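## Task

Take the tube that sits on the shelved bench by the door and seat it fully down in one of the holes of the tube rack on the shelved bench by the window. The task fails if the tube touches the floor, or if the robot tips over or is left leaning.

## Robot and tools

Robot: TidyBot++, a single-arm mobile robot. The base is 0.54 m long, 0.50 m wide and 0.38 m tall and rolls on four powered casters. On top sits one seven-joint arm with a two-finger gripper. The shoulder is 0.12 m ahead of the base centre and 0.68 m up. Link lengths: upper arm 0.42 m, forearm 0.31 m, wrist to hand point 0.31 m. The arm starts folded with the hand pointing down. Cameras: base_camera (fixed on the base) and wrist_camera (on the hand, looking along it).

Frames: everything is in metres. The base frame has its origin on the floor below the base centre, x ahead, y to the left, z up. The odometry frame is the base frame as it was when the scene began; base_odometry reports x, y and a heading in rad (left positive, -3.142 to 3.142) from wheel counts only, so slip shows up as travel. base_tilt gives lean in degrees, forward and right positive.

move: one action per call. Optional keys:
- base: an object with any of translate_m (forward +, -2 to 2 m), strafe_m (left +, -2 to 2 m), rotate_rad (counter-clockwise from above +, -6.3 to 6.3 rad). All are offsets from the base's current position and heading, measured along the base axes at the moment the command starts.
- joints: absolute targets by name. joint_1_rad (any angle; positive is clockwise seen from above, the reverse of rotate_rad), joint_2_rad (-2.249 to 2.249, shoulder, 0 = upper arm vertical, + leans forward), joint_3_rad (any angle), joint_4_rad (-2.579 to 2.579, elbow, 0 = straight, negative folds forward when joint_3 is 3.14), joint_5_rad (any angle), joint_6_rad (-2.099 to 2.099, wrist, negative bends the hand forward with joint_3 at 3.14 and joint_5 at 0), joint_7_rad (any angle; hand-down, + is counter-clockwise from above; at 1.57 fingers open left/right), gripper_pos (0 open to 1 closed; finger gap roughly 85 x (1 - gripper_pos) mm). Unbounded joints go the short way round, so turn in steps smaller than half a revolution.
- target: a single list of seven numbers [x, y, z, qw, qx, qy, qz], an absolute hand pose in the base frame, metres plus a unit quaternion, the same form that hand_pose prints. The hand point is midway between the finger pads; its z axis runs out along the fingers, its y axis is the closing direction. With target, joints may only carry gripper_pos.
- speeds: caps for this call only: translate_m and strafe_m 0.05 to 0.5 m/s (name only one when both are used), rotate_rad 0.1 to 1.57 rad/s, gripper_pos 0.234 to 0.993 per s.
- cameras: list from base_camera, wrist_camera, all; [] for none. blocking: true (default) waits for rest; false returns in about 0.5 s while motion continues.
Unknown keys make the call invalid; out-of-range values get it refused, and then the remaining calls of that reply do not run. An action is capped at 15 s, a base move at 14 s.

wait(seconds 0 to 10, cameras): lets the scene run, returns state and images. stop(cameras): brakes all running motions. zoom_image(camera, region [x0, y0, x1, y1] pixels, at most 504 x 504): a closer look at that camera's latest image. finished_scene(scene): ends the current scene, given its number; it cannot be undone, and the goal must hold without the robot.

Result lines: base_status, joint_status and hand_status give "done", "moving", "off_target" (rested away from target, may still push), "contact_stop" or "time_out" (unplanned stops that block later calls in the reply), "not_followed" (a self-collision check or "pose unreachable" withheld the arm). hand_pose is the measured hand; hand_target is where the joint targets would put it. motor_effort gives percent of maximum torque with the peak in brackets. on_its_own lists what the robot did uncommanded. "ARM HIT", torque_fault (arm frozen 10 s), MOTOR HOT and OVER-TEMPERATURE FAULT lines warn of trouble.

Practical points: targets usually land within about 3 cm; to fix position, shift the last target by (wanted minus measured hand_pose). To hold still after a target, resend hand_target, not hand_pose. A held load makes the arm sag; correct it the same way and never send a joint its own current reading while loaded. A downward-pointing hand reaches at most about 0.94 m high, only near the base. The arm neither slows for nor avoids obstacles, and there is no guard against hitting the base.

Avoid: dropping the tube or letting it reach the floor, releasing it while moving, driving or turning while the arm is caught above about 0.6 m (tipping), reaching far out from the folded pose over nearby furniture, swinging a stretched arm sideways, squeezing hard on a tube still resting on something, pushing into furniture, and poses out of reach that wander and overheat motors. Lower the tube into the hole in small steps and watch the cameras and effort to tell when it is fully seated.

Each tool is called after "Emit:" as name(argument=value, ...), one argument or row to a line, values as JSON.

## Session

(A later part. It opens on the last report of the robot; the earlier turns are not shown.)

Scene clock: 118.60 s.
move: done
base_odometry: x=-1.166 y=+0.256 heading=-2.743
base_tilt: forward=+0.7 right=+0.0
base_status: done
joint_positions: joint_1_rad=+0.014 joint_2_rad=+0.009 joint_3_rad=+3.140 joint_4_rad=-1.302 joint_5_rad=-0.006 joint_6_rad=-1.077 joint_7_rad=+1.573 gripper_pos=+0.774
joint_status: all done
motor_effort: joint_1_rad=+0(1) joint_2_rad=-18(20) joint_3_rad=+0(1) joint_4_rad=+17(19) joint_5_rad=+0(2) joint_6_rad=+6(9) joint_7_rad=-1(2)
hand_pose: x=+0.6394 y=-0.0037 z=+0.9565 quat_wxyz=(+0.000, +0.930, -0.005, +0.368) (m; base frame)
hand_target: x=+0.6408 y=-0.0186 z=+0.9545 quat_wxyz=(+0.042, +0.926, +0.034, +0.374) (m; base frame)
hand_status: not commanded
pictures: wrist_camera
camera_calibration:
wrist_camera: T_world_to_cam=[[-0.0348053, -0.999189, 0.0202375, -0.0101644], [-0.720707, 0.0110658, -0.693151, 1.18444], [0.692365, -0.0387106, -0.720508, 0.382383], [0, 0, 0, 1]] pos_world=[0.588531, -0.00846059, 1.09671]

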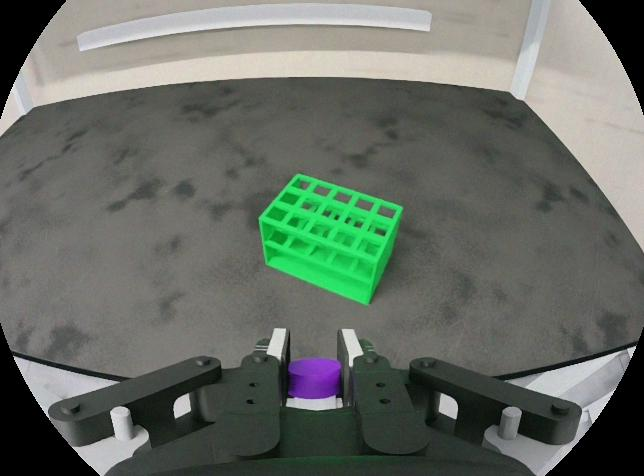

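Emit:
move(
  cameras=["wrist_camera"],
)

Emit:
zoom_image(
  camera="wrist_camera",
  region=[240, 150, 420, 280],
)

Scene clock: 120.37 s.
base_odometry: x=-1.166 y=+0.256 heading=-2.743
base_tilt: forward=+0.7 right=+0.0
base_status: done
joint_positions: joint_1_rad=+0.014 joint_2_rad=+0.009 joint_3_rad=+3.140 joint_4_rad=-1.302 joint_5_rad=-0.006 joint_6_rad=-1.077 joint_7_rad=+1.573 gripper_pos=+0.774
joint_status: all done
motor_effort: joint_1_rad=+0(1) joint_2_rad=-18(20) joint_3_rad=+0(1) joint_4_rad=+18(19) joint_5_rad=-1(2) joint_6_rad=+6(9) joint_7_rad=-1(2)
hand_pose: x=+0.6394 y=-0.0037 z=+0.9565 quat_wxyz=(+0.000, +0.930, -0.005, +0.368) (m; base frame)
hand_target: x=+0.6408 y=-0.0186 z=+0.9545 quat_wxyz=(+0.042, +0.926, +0.034, +0.374) (m; base frame)
hand_status: not commanded
pictures: wrist_camera
camera_calibration:
wrist_camera: T_world_to_cam=[[-0.0348053, -0.999189, 0.0202375, -0.0101644], [-0.720707, 0.0110658, -0.693151, 1.18444], [0.692365, -0.0387106, -0.720508, 0.382383], [0, 0, 0, 1]] pos_world=[0.588531, -0.00846059, 1.09671]

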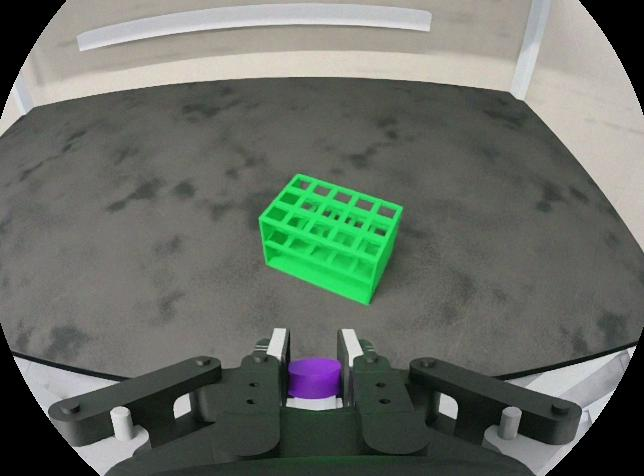

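Scaled by 2.800.

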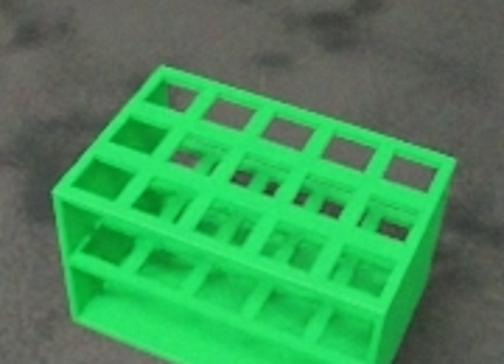

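Emit:
move(
  base={"translate_m": 0.12, "strafe_m": -0.026},
  cameras=["wrist_camera"],
)

Emit:
zoom_image(
  camera="wrist_camera",
  region=[220, 190, 400, 320],
)

Scene clock: 132.10 s.
move: done
base_odometry: x=-1.287 y=+0.233 heading=-2.743
base_tilt: forward=+0.7 right=+0.0
base_status: done
joint_positions: joint_1_rad=+0.014 joint_2_rad=+0.010 joint_3_rad=+3.140 joint_4_rad=-1.303 joint_5_rad=-0.006 joint_6_rad=-1.074 joint_7_rad=+1.573 gripper_pos=+0.774
joint_status: not commanded
motor_effort: joint_1_rad=+0(1) joint_2_rad=-18(22) joint_3_rad=+0(1) joint_4_rad=+16(18) joint_5_rad=-1(1) joint_6_rad=+6(7) joint_7_rad=-2(2)
hand_pose: x=+0.6403 y=-0.0037 z=+0.9562 quat_wxyz=(+0.000, +0.930, -0.005, +0.369) (m; base frame)
hand_target: x=+0.6408 y=-0.0186 z=+0.9545 quat_wxyz=(+0.042, +0.926, +0.034, +0.374) (m; base frame)
hand_status: not commanded
pictures: wrist_camera
camera_calibration:
wrist_camera: T_world_to_cam=[[-0.0348001, -0.999189, 0.0202474, -0.0101557], [-0.719888, 0.0110093, -0.694003, 1.18521], [0.693217, -0.0387272, -0.719687, 0.380274], [0, 0, 0, 1]] pos_world=[0.589254, -0.00846889, 1.09643]

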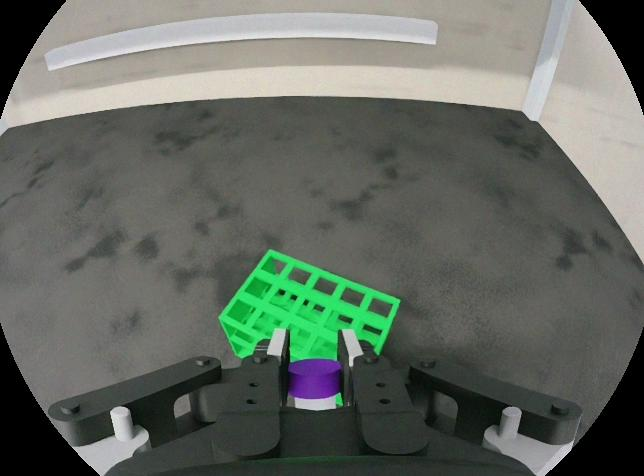

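Scaled by 2.800.

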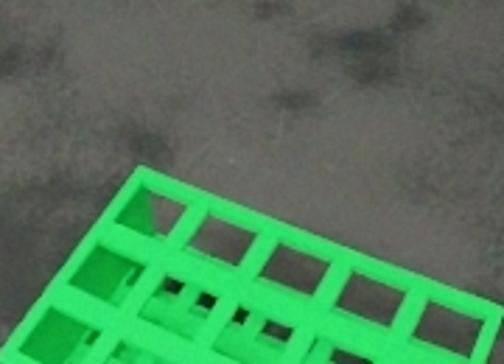

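Emit:
zoom_image(
  camera="wrist_camera",
  region=[210, 240, 410, 380],
)

Scaled by 2.520.

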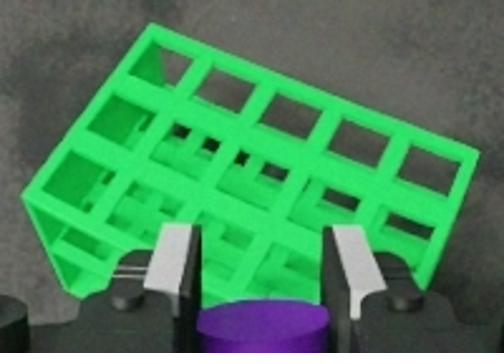

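Emit:
move(
  base={"translate_m": 0.095},
  joints={"joint_1_rad": 0.014, "joint_2_rad": 0.288, "joint_3_rad": 3.14, "joint_4_rad": -0.842, "joint_5_rad": 0.05, "joint_6_rad": -1.896, "joint_7_rad": 1.648},
  cameras=["wrist_camera"],
)

Emit:
zoom_image(
  camera="wrist_camera",
  region=[200, 100, 440, 320],
)

Scene clock: 138.67 s.
move: done
base_odometry: x=-1.375 y=+0.196 heading=-2.744
base_tilt: forward=+0.7 right=+0.0
base_status: done
joint_positions: joint_1_rad=+0.014 joint_2_rad=+0.258 joint_3_rad=+3.140 joint_4_rad=-0.877 joint_5_rad=-0.006 joint_6_rad=-1.856 joint_7_rad=+1.573 gripper_pos=+0.774
joint_status: all done
motor_effort: joint_1_rad=+0(2) joint_2_rad=-22(24) joint_3_rad=+0(1) joint_4_rad=+14(18) joint_5_rad=-1(2) joint_6_rad=+2(8) joint_7_rad=-2(2)
hand_pose: x=+0.5579 y=-0.0026 z=+0.9139 quat_wxyz=(-0.002, +0.997, -0.004, +0.076) (m; base frame)
hand_target: x=+0.5583 y=-0.0190 z=+0.9105 quat_wxyz=(+0.026, +0.998, +0.023, +0.057) (m; base frame)
hand_status: not commanded
pictures: wrist_camera
camera_calibration:
wrist_camera: T_world_to_cam=[[-0.0150173, -0.999463, 0.0291315, -0.0302293], [-0.986644, 0.0100859, -0.16258, 0.759683], [0.162199, -0.0311839, -0.986265, 0.946875], [0, 0, 0, 1]] pos_world=[0.5955, -0.00834791, 1.05826]

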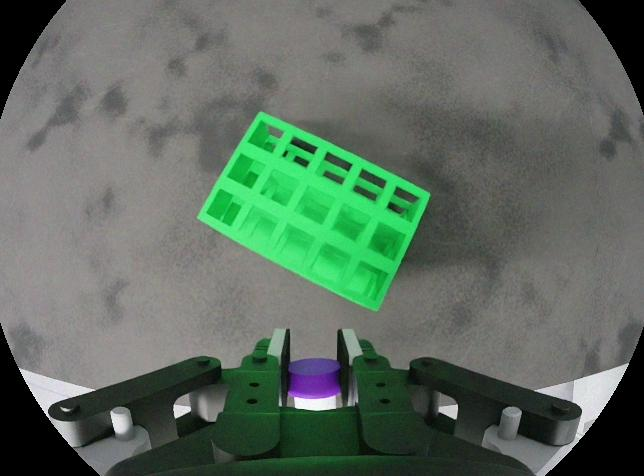

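Scaled by 2.100.

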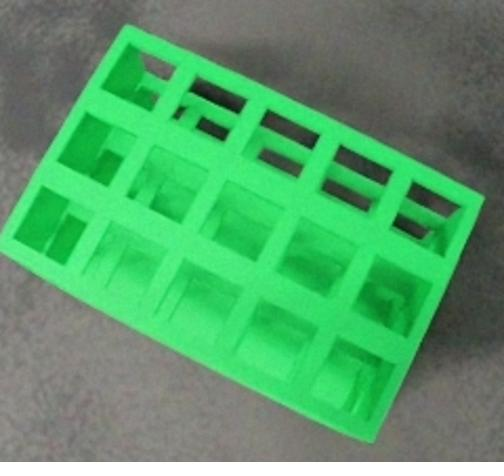

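Emit:
zoom_image(
  camera="wrist_camera",
  region=[190, 100, 320, 220],
)

Emit:
zoom_image(
  camera="wrist_camera",
  region=[310, 160, 440, 320],
)

Emit:
zoom_image(
  camera="wrist_camera",
  region=[270, 160, 370, 260],
)

Scaled by 3.877.

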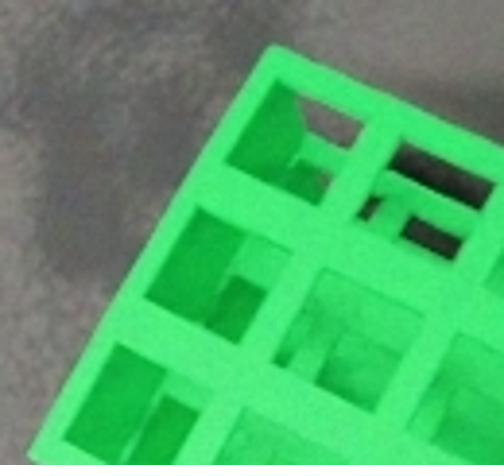

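Scaled by 3.150.

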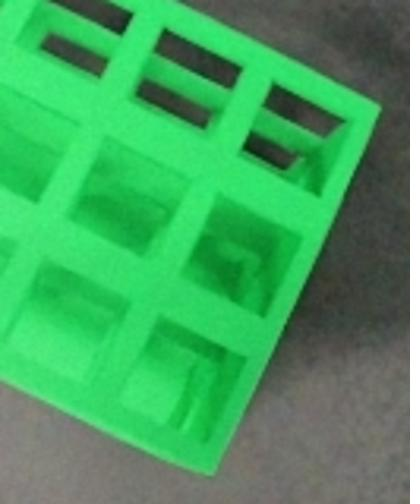

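Scaled by 5.040.

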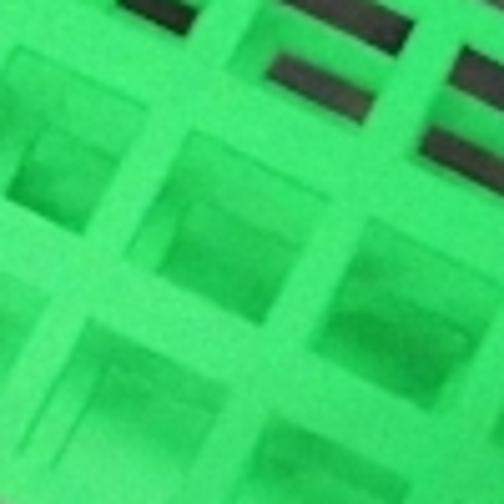

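Emit:
move(
  joints={"joint_2_rad": -0.187, "joint_6_rad": 0.558},
  base={"strafe_m": -0.002},
  blocking=false,
  cameras=[],
)

Emit:
wait(
  seconds=1.0,
  cameras=[],
)

Emit:
move(
  joints={"joint_1_rad": 0.014, "joint_2_rad": -0.187, "joint_3_rad": 3.14, "joint_4_rad": -2.20, "joint_5_rad": 0.05, "joint_6_rad": 0.558, "joint_7_rad": 1.648},
  cameras=["wrist_camera"],
)

Scene clock: 150.23 s.
move: moving
base_odometry: x=-1.376 y=+0.198 heading=-2.743
base_tilt: forward=+0.7 right=+0.0
base_status: done
joint_positions: joint_1_rad=+0.014 joint_2_rad=+0.242 joint_3_rad=+3.140 joint_4_rad=-0.876 joint_5_rad=-0.004 joint_6_rad=-1.477 joint_7_rad=+1.573 gripper_pos=+0.774
joint_status: joint_2_rad moving; joint_6_rad moving
motor_effort: joint_1_rad=+0(4) joint_2_rad=-26(26) joint_3_rad=+0(2) joint_4_rad=+16(16) joint_5_rad=+0(2) joint_6_rad=+4(5) joint_7_rad=-1(2)
hand_pose: x=+0.6643 y=-0.0044 z=+0.9614 quat_wxyz=(+0.000, +0.963, -0.005, +0.269) (m; base frame)
hand_target: x=+0.6696 y=-0.0210 z=+1.0163 quat_wxyz=(+0.040, +0.939, +0.026, +0.339) (m; base frame)
hand_status: not commanded
pictures: none
No camera images: "cameras" was empty.

Scene clock: 151.23 s.
earlier move: moving
base_odometry: x=-1.376 y=+0.198 heading=-2.743
base_tilt: forward=+0.7 right=+0.1
base_status: done
joint_positions: joint_1_rad=+0.014 joint_2_rad=+0.012 joint_3_rad=+3.140 joint_4_rad=-0.876 joint_5_rad=-0.004 joint_6_rad=-0.294 joint_7_rad=+1.573 gripper_pos=+0.774
joint_status: joint_2_rad moving; joint_6_rad moving
motor_effort: joint_1_rad=+0(4) joint_2_rad=-16(26) joint_3_rad=+0(2) joint_4_rad=+15(17) joint_5_rad=-1(2) joint_6_rad=+8(9) joint_7_rad=-1(2)
hand_pose: x=+0.6559 y=-0.0051 z=+1.4188 quat_wxyz=(+0.004, +0.557, -0.004, +0.830) (m; base frame)
hand_target: x=+0.5867 y=-0.0073 z=+1.4923 quat_wxyz=(+0.063, +0.474, +0.023, +0.878) (m; base frame)
hand_status: not commanded
wait: 1.00 s; no rest
pictures: none
No camera images: "cameras" was empty.

Scene clock: 153.83 s.
move: done
base_odometry: x=-1.376 y=+0.198 heading=-2.743
base_tilt: forward=+0.7 right=+0.1
base_status: not commanded
joint_positions: joint_1_rad=+0.014 joint_2_rad=-0.174 joint_3_rad=+3.140 joint_4_rad=-2.172 joint_5_rad=-0.004 joint_6_rad=+0.520 joint_7_rad=+1.573 gripper_pos=+0.774
joint_status: all done
motor_effort: joint_1_rad=+0(2) joint_2_rad=-12(16) joint_3_rad=+0(2) joint_4_rad=+18(21) joint_5_rad=+0(2) joint_6_rad=+9(10) joint_7_rad=-1(2)
hand_pose: x=+0.6423 y=-0.0057 z=+0.9946 quat_wxyz=(+0.005, +0.674, -0.005, +0.739) (m; base frame)
hand_target: x=+0.6341 y=+0.0033 z=+0.9965 quat_wxyz=(+0.041, +0.664, +0.046, +0.746) (m; base frame)
hand_status: not commanded
pictures: wrist_camera
camera_calibration:
wrist_camera: T_world_to_cam=[[-0.0489597, -0.998785, -0.00565227, 0.0219525], [0.104397, 0.000510767, -0.994536, 0.982729], [0.99333, -0.0492823, 0.104245, -0.605828], [0, 0, 0, 1]] pos_world=[0.500268, -0.00843268, 1.04064]

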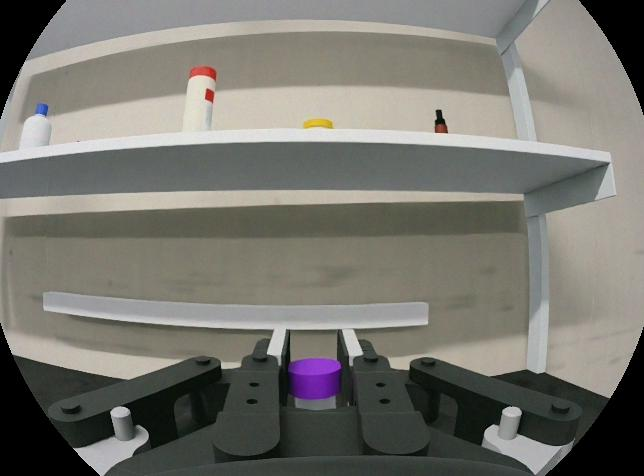

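Emit:
move(
  base={"strafe_m": 0.002},
  joints={"joint_2_rad": -0.120, "joint_4_rad": -2.251, "joint_6_rad": 0.636},
  cameras=[],
)

Scene clock: 157.23 s.
move: done
base_odometry: x=-1.375 y=+0.196 heading=-2.744
base_tilt: forward=+0.7 right=+0.1
base_status: done
joint_positions: joint_1_rad=+0.014 joint_2_rad=-0.135 joint_3_rad=+3.140 joint_4_rad=-2.225 joint_5_rad=-0.003 joint_6_rad=+0.599 joint_7_rad=+1.573 gripper_pos=+0.774
joint_status: all done
motor_effort: joint_1_rad=+0(2) joint_2_rad=-13(15) joint_3_rad=+0(4) joint_4_rad=+18(19) joint_5_rad=+0(1) joint_6_rad=+9(10) joint_7_rad=-2(2)
hand_pose: x=+0.6455 y=-0.0057 z=+0.9675 quat_wxyz=(+0.005, +0.678, -0.005, +0.735) (m; base frame)
hand_target: x=+0.6453 y=+0.0041 z=+0.9559 quat_wxyz=(+0.038, +0.678, +0.047, +0.732) (m; base frame)
hand_status: not commanded
pictures: none
No camera images: "cameras" was empty.

Emit:
move(
  joints={"joint_2_rad": -0.092, "joint_4_rad": -2.299, "joint_6_rad": 0.716},
  cameras=[],
)

Scene clock: 158.70 s.
move: done
base_odometry: x=-1.375 y=+0.196 heading=-2.744
base_tilt: forward=+0.7 right=+0.0
base_status: not commanded
joint_positions: joint_1_rad=+0.014 joint_2_rad=-0.113 joint_3_rad=+3.140 joint_4_rad=-2.274 joint_5_rad=-0.003 joint_6_rad=+0.681 joint_7_rad=+1.573 gripper_pos=+0.774
joint_status: all done
motor_effort: joint_1_rad=+0(0) joint_2_rad=-13(15) joint_3_rad=+0(1) joint_4_rad=+17(18) joint_5_rad=+0(1) joint_6_rad=+9(9) joint_7_rad=-1(2)
hand_pose: x=+0.6425 y=-0.0057 z=+0.9533 quat_wxyz=(+0.005, +0.674, -0.005, +0.739) (m; base frame)
hand_target: x=+0.6434 y=+0.0051 z=+0.9386 quat_wxyz=(+0.036, +0.677, +0.047, +0.734) (m; base frame)
hand_status: not commanded
pictures: none
No camera images: "cameras" was empty.

Emit:
move(
  joints={"joint_2_rad": -0.057, "joint_4_rad": -2.332, "joint_6_rad": 0.779},
  cameras=[],
)

Scene clock: 159.87 s.
move: done
base_odometry: x=-1.375 y=+0.196 heading=-2.744
base_tilt: forward=+0.7 right=+0.1
base_status: not commanded
joint_positions: joint_1_rad=+0.014 joint_2_rad=-0.079 joint_3_rad=+3.140 joint_4_rad=-2.306 joint_5_rad=-0.003 joint_6_rad=+0.747 joint_7_rad=+1.573 gripper_pos=+0.774
joint_status: all done
motor_effort: joint_1_rad=+0(1) joint_2_rad=-14(15) joint_3_rad=+0(1) joint_4_rad=+17(18) joint_5_rad=-1(1) joint_6_rad=+9(9) joint_7_rad=-1(2)
hand_pose: x=+0.6448 y=-0.0058 z=+0.9379 quat_wxyz=(+0.005, +0.674, -0.005, +0.739) (m; base frame)
hand_target: x=+0.6449 y=+0.0058 z=+0.9214 quat_wxyz=(+0.034, +0.679, +0.047, +0.732) (m; base frame)
hand_status: not commanded
pictures: none
No camera images: "cameras" was empty.

Emit:
move(
  joints={"joint_2_rad": -0.013, "joint_4_rad": -2.378, "joint_6_rad": 0.863},
  cameras=[],
)

Scene clock: 161.50 s.
move: done
base_odometry: x=-1.375 y=+0.196 heading=-2.744
base_tilt: forward=+0.8 right=+0.1
base_status: not commanded
joint_positions: joint_1_rad=+0.014 joint_2_rad=-0.033 joint_3_rad=+3.140 joint_4_rad=-2.354 joint_5_rad=-0.003 joint_6_rad=+0.831 joint_7_rad=+1.573 gripper_pos=+0.774
joint_status: all done
motor_effort: joint_1_rad=+0(0) joint_2_rad=-15(16) joint_3_rad=+0(1) joint_4_rad=+15(17) joint_5_rad=+0(1) joint_6_rad=+9(10) joint_7_rad=-1(2)
hand_pose: x=+0.6454 y=-0.0059 z=+0.9132 quat_wxyz=(+0.005, +0.678, -0.005, +0.735) (m; base frame)
hand_target: x=+0.6443 y=+0.0067 z=+0.8995 quat_wxyz=(+0.032, +0.681, +0.047, +0.730) (m; base frame)
hand_status: not commanded
pictures: none
No camera images: "cameras" was empty.

Emit:
move(
  joints={"joint_2_rad": 0.029, "joint_4_rad": -2.416, "joint_6_rad": 0.945},
  cameras=[],
)

Scene clock: 162.90 s.
move: done
base_odometry: x=-1.375 y=+0.196 heading=-2.744
base_tilt: forward=+0.7 right=+0.1
base_status: not commanded
joint_positions: joint_1_rad=+0.014 joint_2_rad=+0.008 joint_3_rad=+3.140 joint_4_rad=-2.392 joint_5_rad=-0.003 joint_6_rad=+0.913 joint_7_rad=+1.573 gripper_pos=+0.774
joint_status: all done
motor_effort: joint_1_rad=+0(1) joint_2_rad=-15(16) joint_3_rad=+0(1) joint_4_rad=+15(16) joint_5_rad=+0(1) joint_6_rad=+9(10) joint_7_rad=-1(2)
hand_pose: x=+0.6449 y=-0.0060 z=+0.8963 quat_wxyz=(+0.005, +0.677, -0.005, +0.736) (m; base frame)
hand_target: x=+0.6433 y=+0.0074 z=+0.8831 quat_wxyz=(+0.030, +0.680, +0.047, +0.731) (m; base frame)
hand_status: not commanded
pictures: none
No camera images: "cameras" was empty.

Emit:
move(
  joints={"joint_2_rad": 0.058, "joint_4_rad": -2.438, "joint_6_rad": 0.997},
  cameras=[],
)

Scene clock: 163.93 s.
move: done
base_odometry: x=-1.375 y=+0.196 heading=-2.744
base_tilt: forward=+0.8 right=+0.0
base_status: not commanded
joint_positions: joint_1_rad=+0.014 joint_2_rad=+0.035 joint_3_rad=+3.140 joint_4_rad=-2.414 joint_5_rad=-0.003 joint_6_rad=+0.965 joint_7_rad=+1.573 gripper_pos=+0.774
joint_status: all done
motor_effort: joint_1_rad=+0(1) joint_2_rad=-15(16) joint_3_rad=+0(1) joint_4_rad=+14(16) joint_5_rad=-1(1) joint_6_rad=+9(10) joint_7_rad=-1(2)
hand_pose: x=+0.6447 y=-0.0060 z=+0.8876 quat_wxyz=(+0.006, +0.676, -0.005, +0.737) (m; base frame)
hand_target: x=+0.6429 y=+0.0079 z=+0.8729 quat_wxyz=(+0.028, +0.680, +0.047, +0.731) (m; base frame)
hand_status: not commanded
pictures: none
No camera images: "cameras" was empty.

Emit:
move(
  joints={"joint_2_rad": 0.079, "joint_4_rad": -2.452, "joint_6_rad": 1.031},
  cameras=[],
)

Scene clock: 164.87 s.
move: done
base_odometry: x=-1.375 y=+0.196 heading=-2.744
base_tilt: forward=+0.7 right=+0.1
base_status: not commanded
joint_positions: joint_1_rad=+0.014 joint_2_rad=+0.055 joint_3_rad=+3.140 joint_4_rad=-2.427 joint_5_rad=-0.003 joint_6_rad=+0.999 joint_7_rad=+1.573 gripper_pos=+0.774
joint_status: all done
motor_effort: joint_1_rad=+0(0) joint_2_rad=-16(17) joint_3_rad=+0(1) joint_4_rad=+14(15) joint_5_rad=-1(1) joint_6_rad=+9(10) joint_7_rad=-2(2)
hand_pose: x=+0.6449 y=-0.0060 z=+0.8808 quat_wxyz=(+0.006, +0.675, -0.005, +0.737) (m; base frame)
hand_target: x=+0.6428 y=+0.0082 z=+0.8655 quat_wxyz=(+0.028, +0.680, +0.046, +0.731) (m; base frame)
hand_status: not commanded
pictures: none
No camera images: "cameras" was empty.

Emit:
move(
  joints={"joint_2_rad": 0.095, "joint_4_rad": -2.462, "joint_6_rad": 1.057},
  cameras=[],
)

Scene clock: 165.73 s.
move: done
base_odometry: x=-1.375 y=+0.196 heading=-2.744
base_tilt: forward=+0.7 right=+0.0
base_status: not commanded
joint_positions: joint_1_rad=+0.014 joint_2_rad=+0.068 joint_3_rad=+3.140 joint_4_rad=-2.435 joint_5_rad=-0.003 joint_6_rad=+1.027 joint_7_rad=+1.573 gripper_pos=+0.774
joint_status: all done
motor_effort: joint_1_rad=+0(0) joint_2_rad=-15(16) joint_3_rad=+0(1) joint_4_rad=+14(14) joint_5_rad=-1(1) joint_6_rad=+8(9) joint_7_rad=-1(2)
hand_pose: x=+0.6448 y=-0.0060 z=+0.8786 quat_wxyz=(+0.006, +0.673, -0.005, +0.740) (m; base frame)
hand_target: x=+0.6427 y=+0.0084 z=+0.8604 quat_wxyz=(+0.027, +0.680, +0.046, +0.731) (m; base frame)
hand_status: not commanded
pictures: none
No camera images: "cameras" was empty.

Emit:
move(
  joints={"joint_2_rad": 0.112, "joint_4_rad": -2.472, "joint_6_rad": 1.083},
  cameras=[],
)

Scene clock: 166.90 s.
move: done
base_odometry: x=-1.375 y=+0.196 heading=-2.744
base_tilt: forward=+0.8 right=+0.0
base_status: not commanded
joint_positions: joint_1_rad=+0.014 joint_2_rad=+0.080 joint_3_rad=+3.140 joint_4_rad=-2.442 joint_5_rad=-0.003 joint_6_rad=+1.058 joint_7_rad=+1.573 gripper_pos=+0.774
joint_status: all done
motor_effort: joint_1_rad=+0(0) joint_2_rad=-15(16) joint_3_rad=+0(1) joint_4_rad=+13(14) joint_5_rad=-1(1) joint_6_rad=+8(9) joint_7_rad=-2(2)
hand_pose: x=+0.6448 y=-0.0061 z=+0.8785 quat_wxyz=(+0.006, +0.668, -0.005, +0.744) (m; base frame)
hand_target: x=+0.6427 y=+0.0086 z=+0.8547 quat_wxyz=(+0.026, +0.681, +0.046, +0.731) (m; base frame)
hand_status: not commanded
pictures: none
No camera images: "cameras" was empty.

Emit:
move(
  joints={"joint_2_rad": 0.090, "joint_4_rad": -2.457, "joint_6_rad": 1.050},
  cameras=[],
)

Emit:
move(
  joints={"gripper_pos": 0.5},
  cameras=["wrist_camera"],
)

Scene clock: 168.87 s.
move: done
base_odometry: x=-1.375 y=+0.196 heading=-2.744
base_tilt: forward=+0.8 right=+0.0
base_status: not commanded
joint_positions: joint_1_rad=+0.014 joint_2_rad=+0.080 joint_3_rad=+3.140 joint_4_rad=-2.442 joint_5_rad=-0.003 joint_6_rad=+1.058 joint_7_rad=+1.573 gripper_pos=+0.774
joint_status: all done
motor_effort: joint_1_rad=+0(0) joint_2_rad=-14(15) joint_3_rad=+0(0) joint_4_rad=+12(13) joint_5_rad=+0(1) joint_6_rad=+7(8) joint_7_rad=-2(2)
hand_pose: x=+0.6448 y=-0.0061 z=+0.8784 quat_wxyz=(+0.006, +0.668, -0.005, +0.744) (m; base frame)
hand_target: x=+0.6432 y=+0.0083 z=+0.8632 quat_wxyz=(+0.027, +0.679, +0.046, +0.732) (m; base frame)
hand_status: not commanded
pictures: none
No camera images: "cameras" was empty.

Scene clock: 169.60 s.
move: done
base_odometry: x=-1.375 y=+0.196 heading=-2.744
base_tilt: forward=+0.7 right=+0.1
base_status: not commanded
joint_positions: joint_1_rad=+0.014 joint_2_rad=+0.080 joint_3_rad=+3.140 joint_4_rad=-2.442 joint_5_rad=-0.003 joint_6_rad=+1.058 joint_7_rad=+1.573 gripper_pos=+0.499
joint_status: all done
motor_effort: joint_1_rad=+0(0) joint_2_rad=-16(16) joint_3_rad=+0(1) joint_4_rad=+14(14) joint_5_rad=-1(1) joint_6_rad=+9(9) joint_7_rad=-1(2)
hand_pose: x=+0.6448 y=-0.0061 z=+0.8784 quat_wxyz=(+0.006, +0.668, -0.005, +0.744) (m; base frame)
hand_target: x=+0.6432 y=+0.0083 z=+0.8632 quat_wxyz=(+0.027, +0.679, +0.046, +0.732) (m; base frame)
hand_status: not commanded
pictures: wrist_camera
camera_calibration:
wrist_camera: T_world_to_cam=[[-0.0497795, -0.998748, -0.00486446, 0.0209373], [0.118276, -0.00105875, -0.99298, 0.856555], [0.991732, -0.0500054, 0.118181, -0.607515], [0, 0, 0, 1]] pos_world=[0.502224, -0.0085611, 0.92244]

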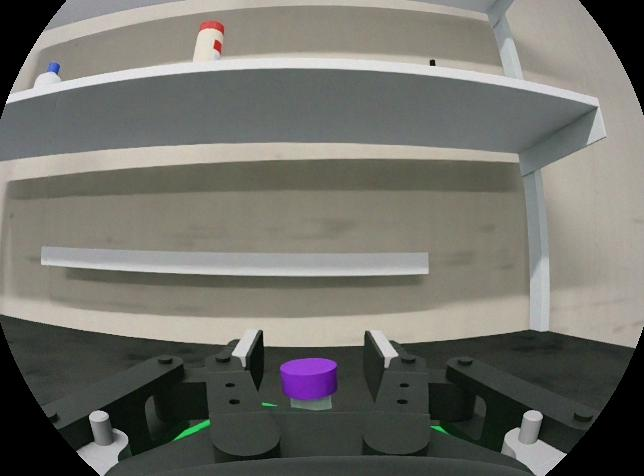

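Emit:
move(
  base={"translate_m": -0.13},
  cameras=["wrist_camera"],
)

Emit:
zoom_image(
  camera="wrist_camera",
  region=[240, 300, 400, 440],
)

Scene clock: 172.80 s.
move: done
base_odometry: x=-1.255 y=+0.247 heading=-2.743
base_tilt: forward=+0.7 right=+0.1
base_status: done
joint_positions: joint_1_rad=+0.014 joint_2_rad=+0.081 joint_3_rad=+3.140 joint_4_rad=-2.442 joint_5_rad=-0.003 joint_6_rad=+1.058 joint_7_rad=+1.573 gripper_pos=+0.499
joint_status: not commanded
motor_effort: joint_1_rad=+0(1) joint_2_rad=-16(18) joint_3_rad=+0(1) joint_4_rad=+14(15) joint_5_rad=+0(1) joint_6_rad=+9(9) joint_7_rad=-1(2)
hand_pose: x=+0.6450 y=-0.0060 z=+0.8780 quat_wxyz=(+0.006, +0.669, -0.005, +0.743) (m; base frame)
hand_target: x=+0.6432 y=+0.0083 z=+0.8632 quat_wxyz=(+0.027, +0.679, +0.046, +0.732) (m; base frame)
hand_status: not commanded
pictures: wrist_camera
camera_calibration:
wrist_camera: T_world_to_cam=[[-0.0495853, -0.998759, -0.00469365, 0.0207299], [0.117458, -0.00116448, -0.993077, 0.856728], [0.991839, -0.0497934, 0.11737, -0.606929], [0, 0, 0, 1]] pos_world=[0.502375, -0.00851921, 0.92213]

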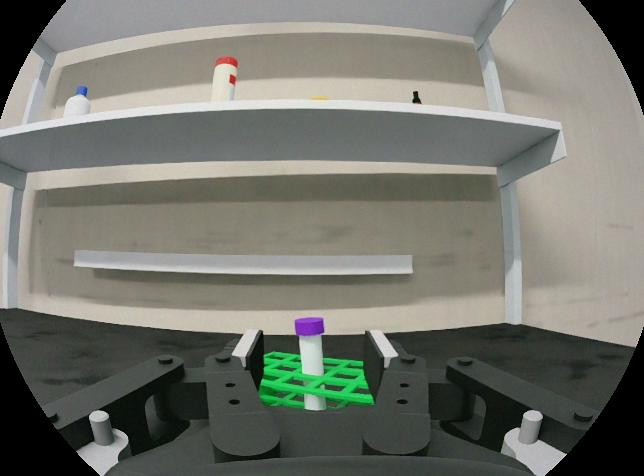

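Scaled by 3.150.

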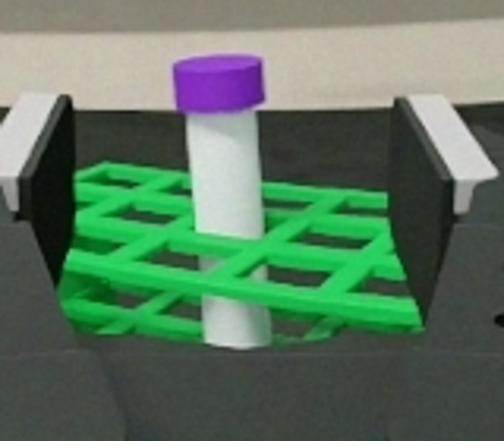

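Emit:
move(
  joints={"joint_1_rad": 0.014, "joint_2_rad": 0.0, "joint_3_rad": 3.14, "joint_4_rad": -1.55, "joint_5_rad": 0.05, "joint_6_rad": -0.60, "joint_7_rad": 1.648},
  cameras=["wrist_camera"],
)

Emit:
zoom_image(
  camera="wrist_camera",
  region=[230, 200, 400, 340],
)

Scene clock: 175.87 s.
move: done
base_odometry: x=-1.255 y=+0.247 heading=-2.743
base_tilt: forward=+0.7 right=+0.1
base_status: not commanded
joint_positions: joint_1_rad=+0.014 joint_2_rad=+0.038 joint_3_rad=+3.140 joint_4_rad=-1.587 joint_5_rad=-0.003 joint_6_rad=-0.551 joint_7_rad=+1.573 gripper_pos=+0.499
joint_status: all done
motor_effort: joint_1_rad=+0(1) joint_2_rad=-20(22) joint_3_rad=+0(1) joint_4_rad=+18(20) joint_5_rad=-1(2) joint_6_rad=+8(10) joint_7_rad=-1(2)
hand_pose: x=+0.7049 y=-0.0055 z=+0.9076 quat_wxyz=(+0.002, +0.886, -0.005, +0.464) (m; base frame)
hand_target: x=+0.6937 y=-0.0146 z=+0.9389 quat_wxyz=(+0.044, +0.878, +0.040, +0.474) (m; base frame)
hand_status: not commanded
pictures: wrist_camera
camera_calibration:
wrist_camera: T_world_to_cam=[[-0.0408229, -0.99901, 0.0176973, -0.0021523], [-0.559725, 0.00819306, -0.828638, 1.20726], [0.827672, -0.043733, -0.559505, 0.0602844], [0, 0, 0, 1]] pos_world=[0.62575, -0.0094049, 1.03415]

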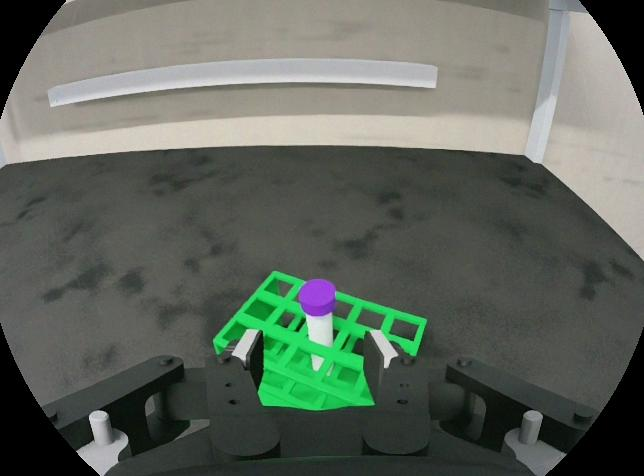

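Scaled by 2.965.

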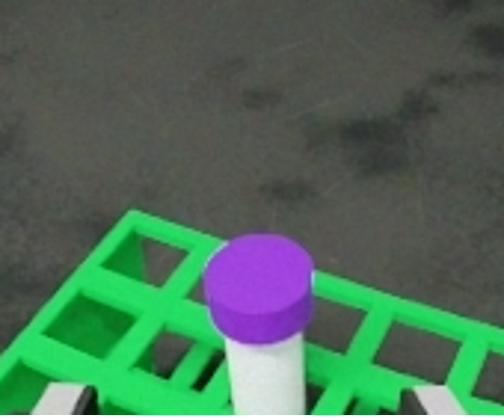

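Emit:
move(
  base={"translate_m": -0.12},
  joints={"joint_2_rad": 0.0, "joint_4_rad": -1.55, "joint_6_rad": -0.50},
  cameras=["wrist_camera"],
)

Emit:
zoom_image(
  camera="wrist_camera",
  region=[240, 200, 400, 330],
)

Scene clock: 179.97 s.
move: done
base_odometry: x=-1.144 y=+0.293 heading=-2.743
base_tilt: forward=+0.7 right=+0.1
base_status: done
joint_positions: joint_1_rad=+0.014 joint_2_rad=+0.022 joint_3_rad=+3.140 joint_4_rad=-1.580 joint_5_rad=-0.003 joint_6_rad=-0.491 joint_7_rad=+1.573 gripper_pos=+0.499
joint_status: all done
motor_effort: joint_1_rad=+0(1) joint_2_rad=-20(24) joint_3_rad=+0(1) joint_4_rad=+19(21) joint_5_rad=+0(1) joint_6_rad=+8(9) joint_7_rad=-1(2)
hand_pose: x=+0.7123 y=-0.0056 z=+0.9370 quat_wxyz=(+0.002, +0.866, -0.005, +0.500) (m; base frame)
hand_target: x=+0.7094 y=-0.0134 z=+0.9657 quat_wxyz=(+0.045, +0.854, +0.040, +0.517) (m; base frame)
hand_status: not commanded
pictures: wrist_camera
camera_calibration:
wrist_camera: T_world_to_cam=[[-0.0423742, -0.998985, 0.0152947, 0.000852208], [-0.488755, 0.00737519, -0.87239, 1.22622], [0.871391, -0.0444422, -0.488571, -0.0269892], [0, 0, 0, 1]] pos_world=[0.622874, -0.0093917, 1.05654]

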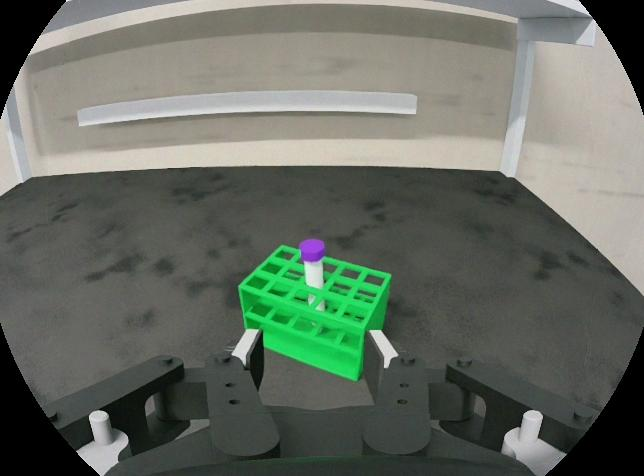

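Scaled by 3.150.

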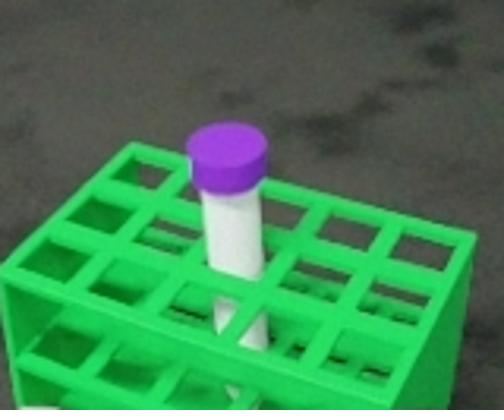

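Emit:
zoom_image(
  camera="wrist_camera",
  region=[235, 270, 395, 385],
)

Emit:
zoom_image(
  camera="wrist_camera",
  region=[285, 285, 350, 350],
)

Scaled by 3.150.

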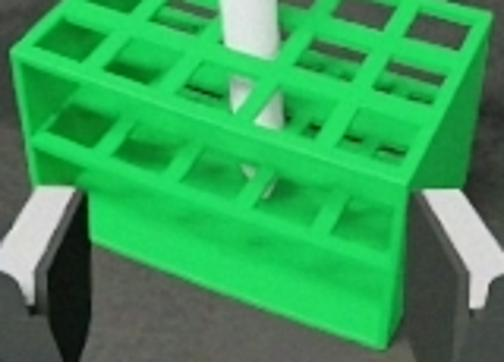

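Scaled by 7.754.

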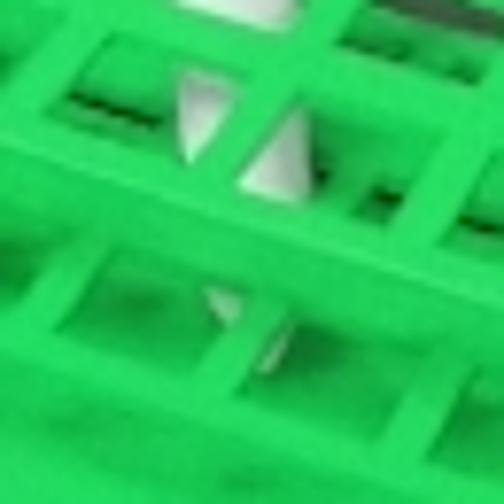

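Emit:
finished_scene(
  scene=2,
)

The scene is finished: the task was done.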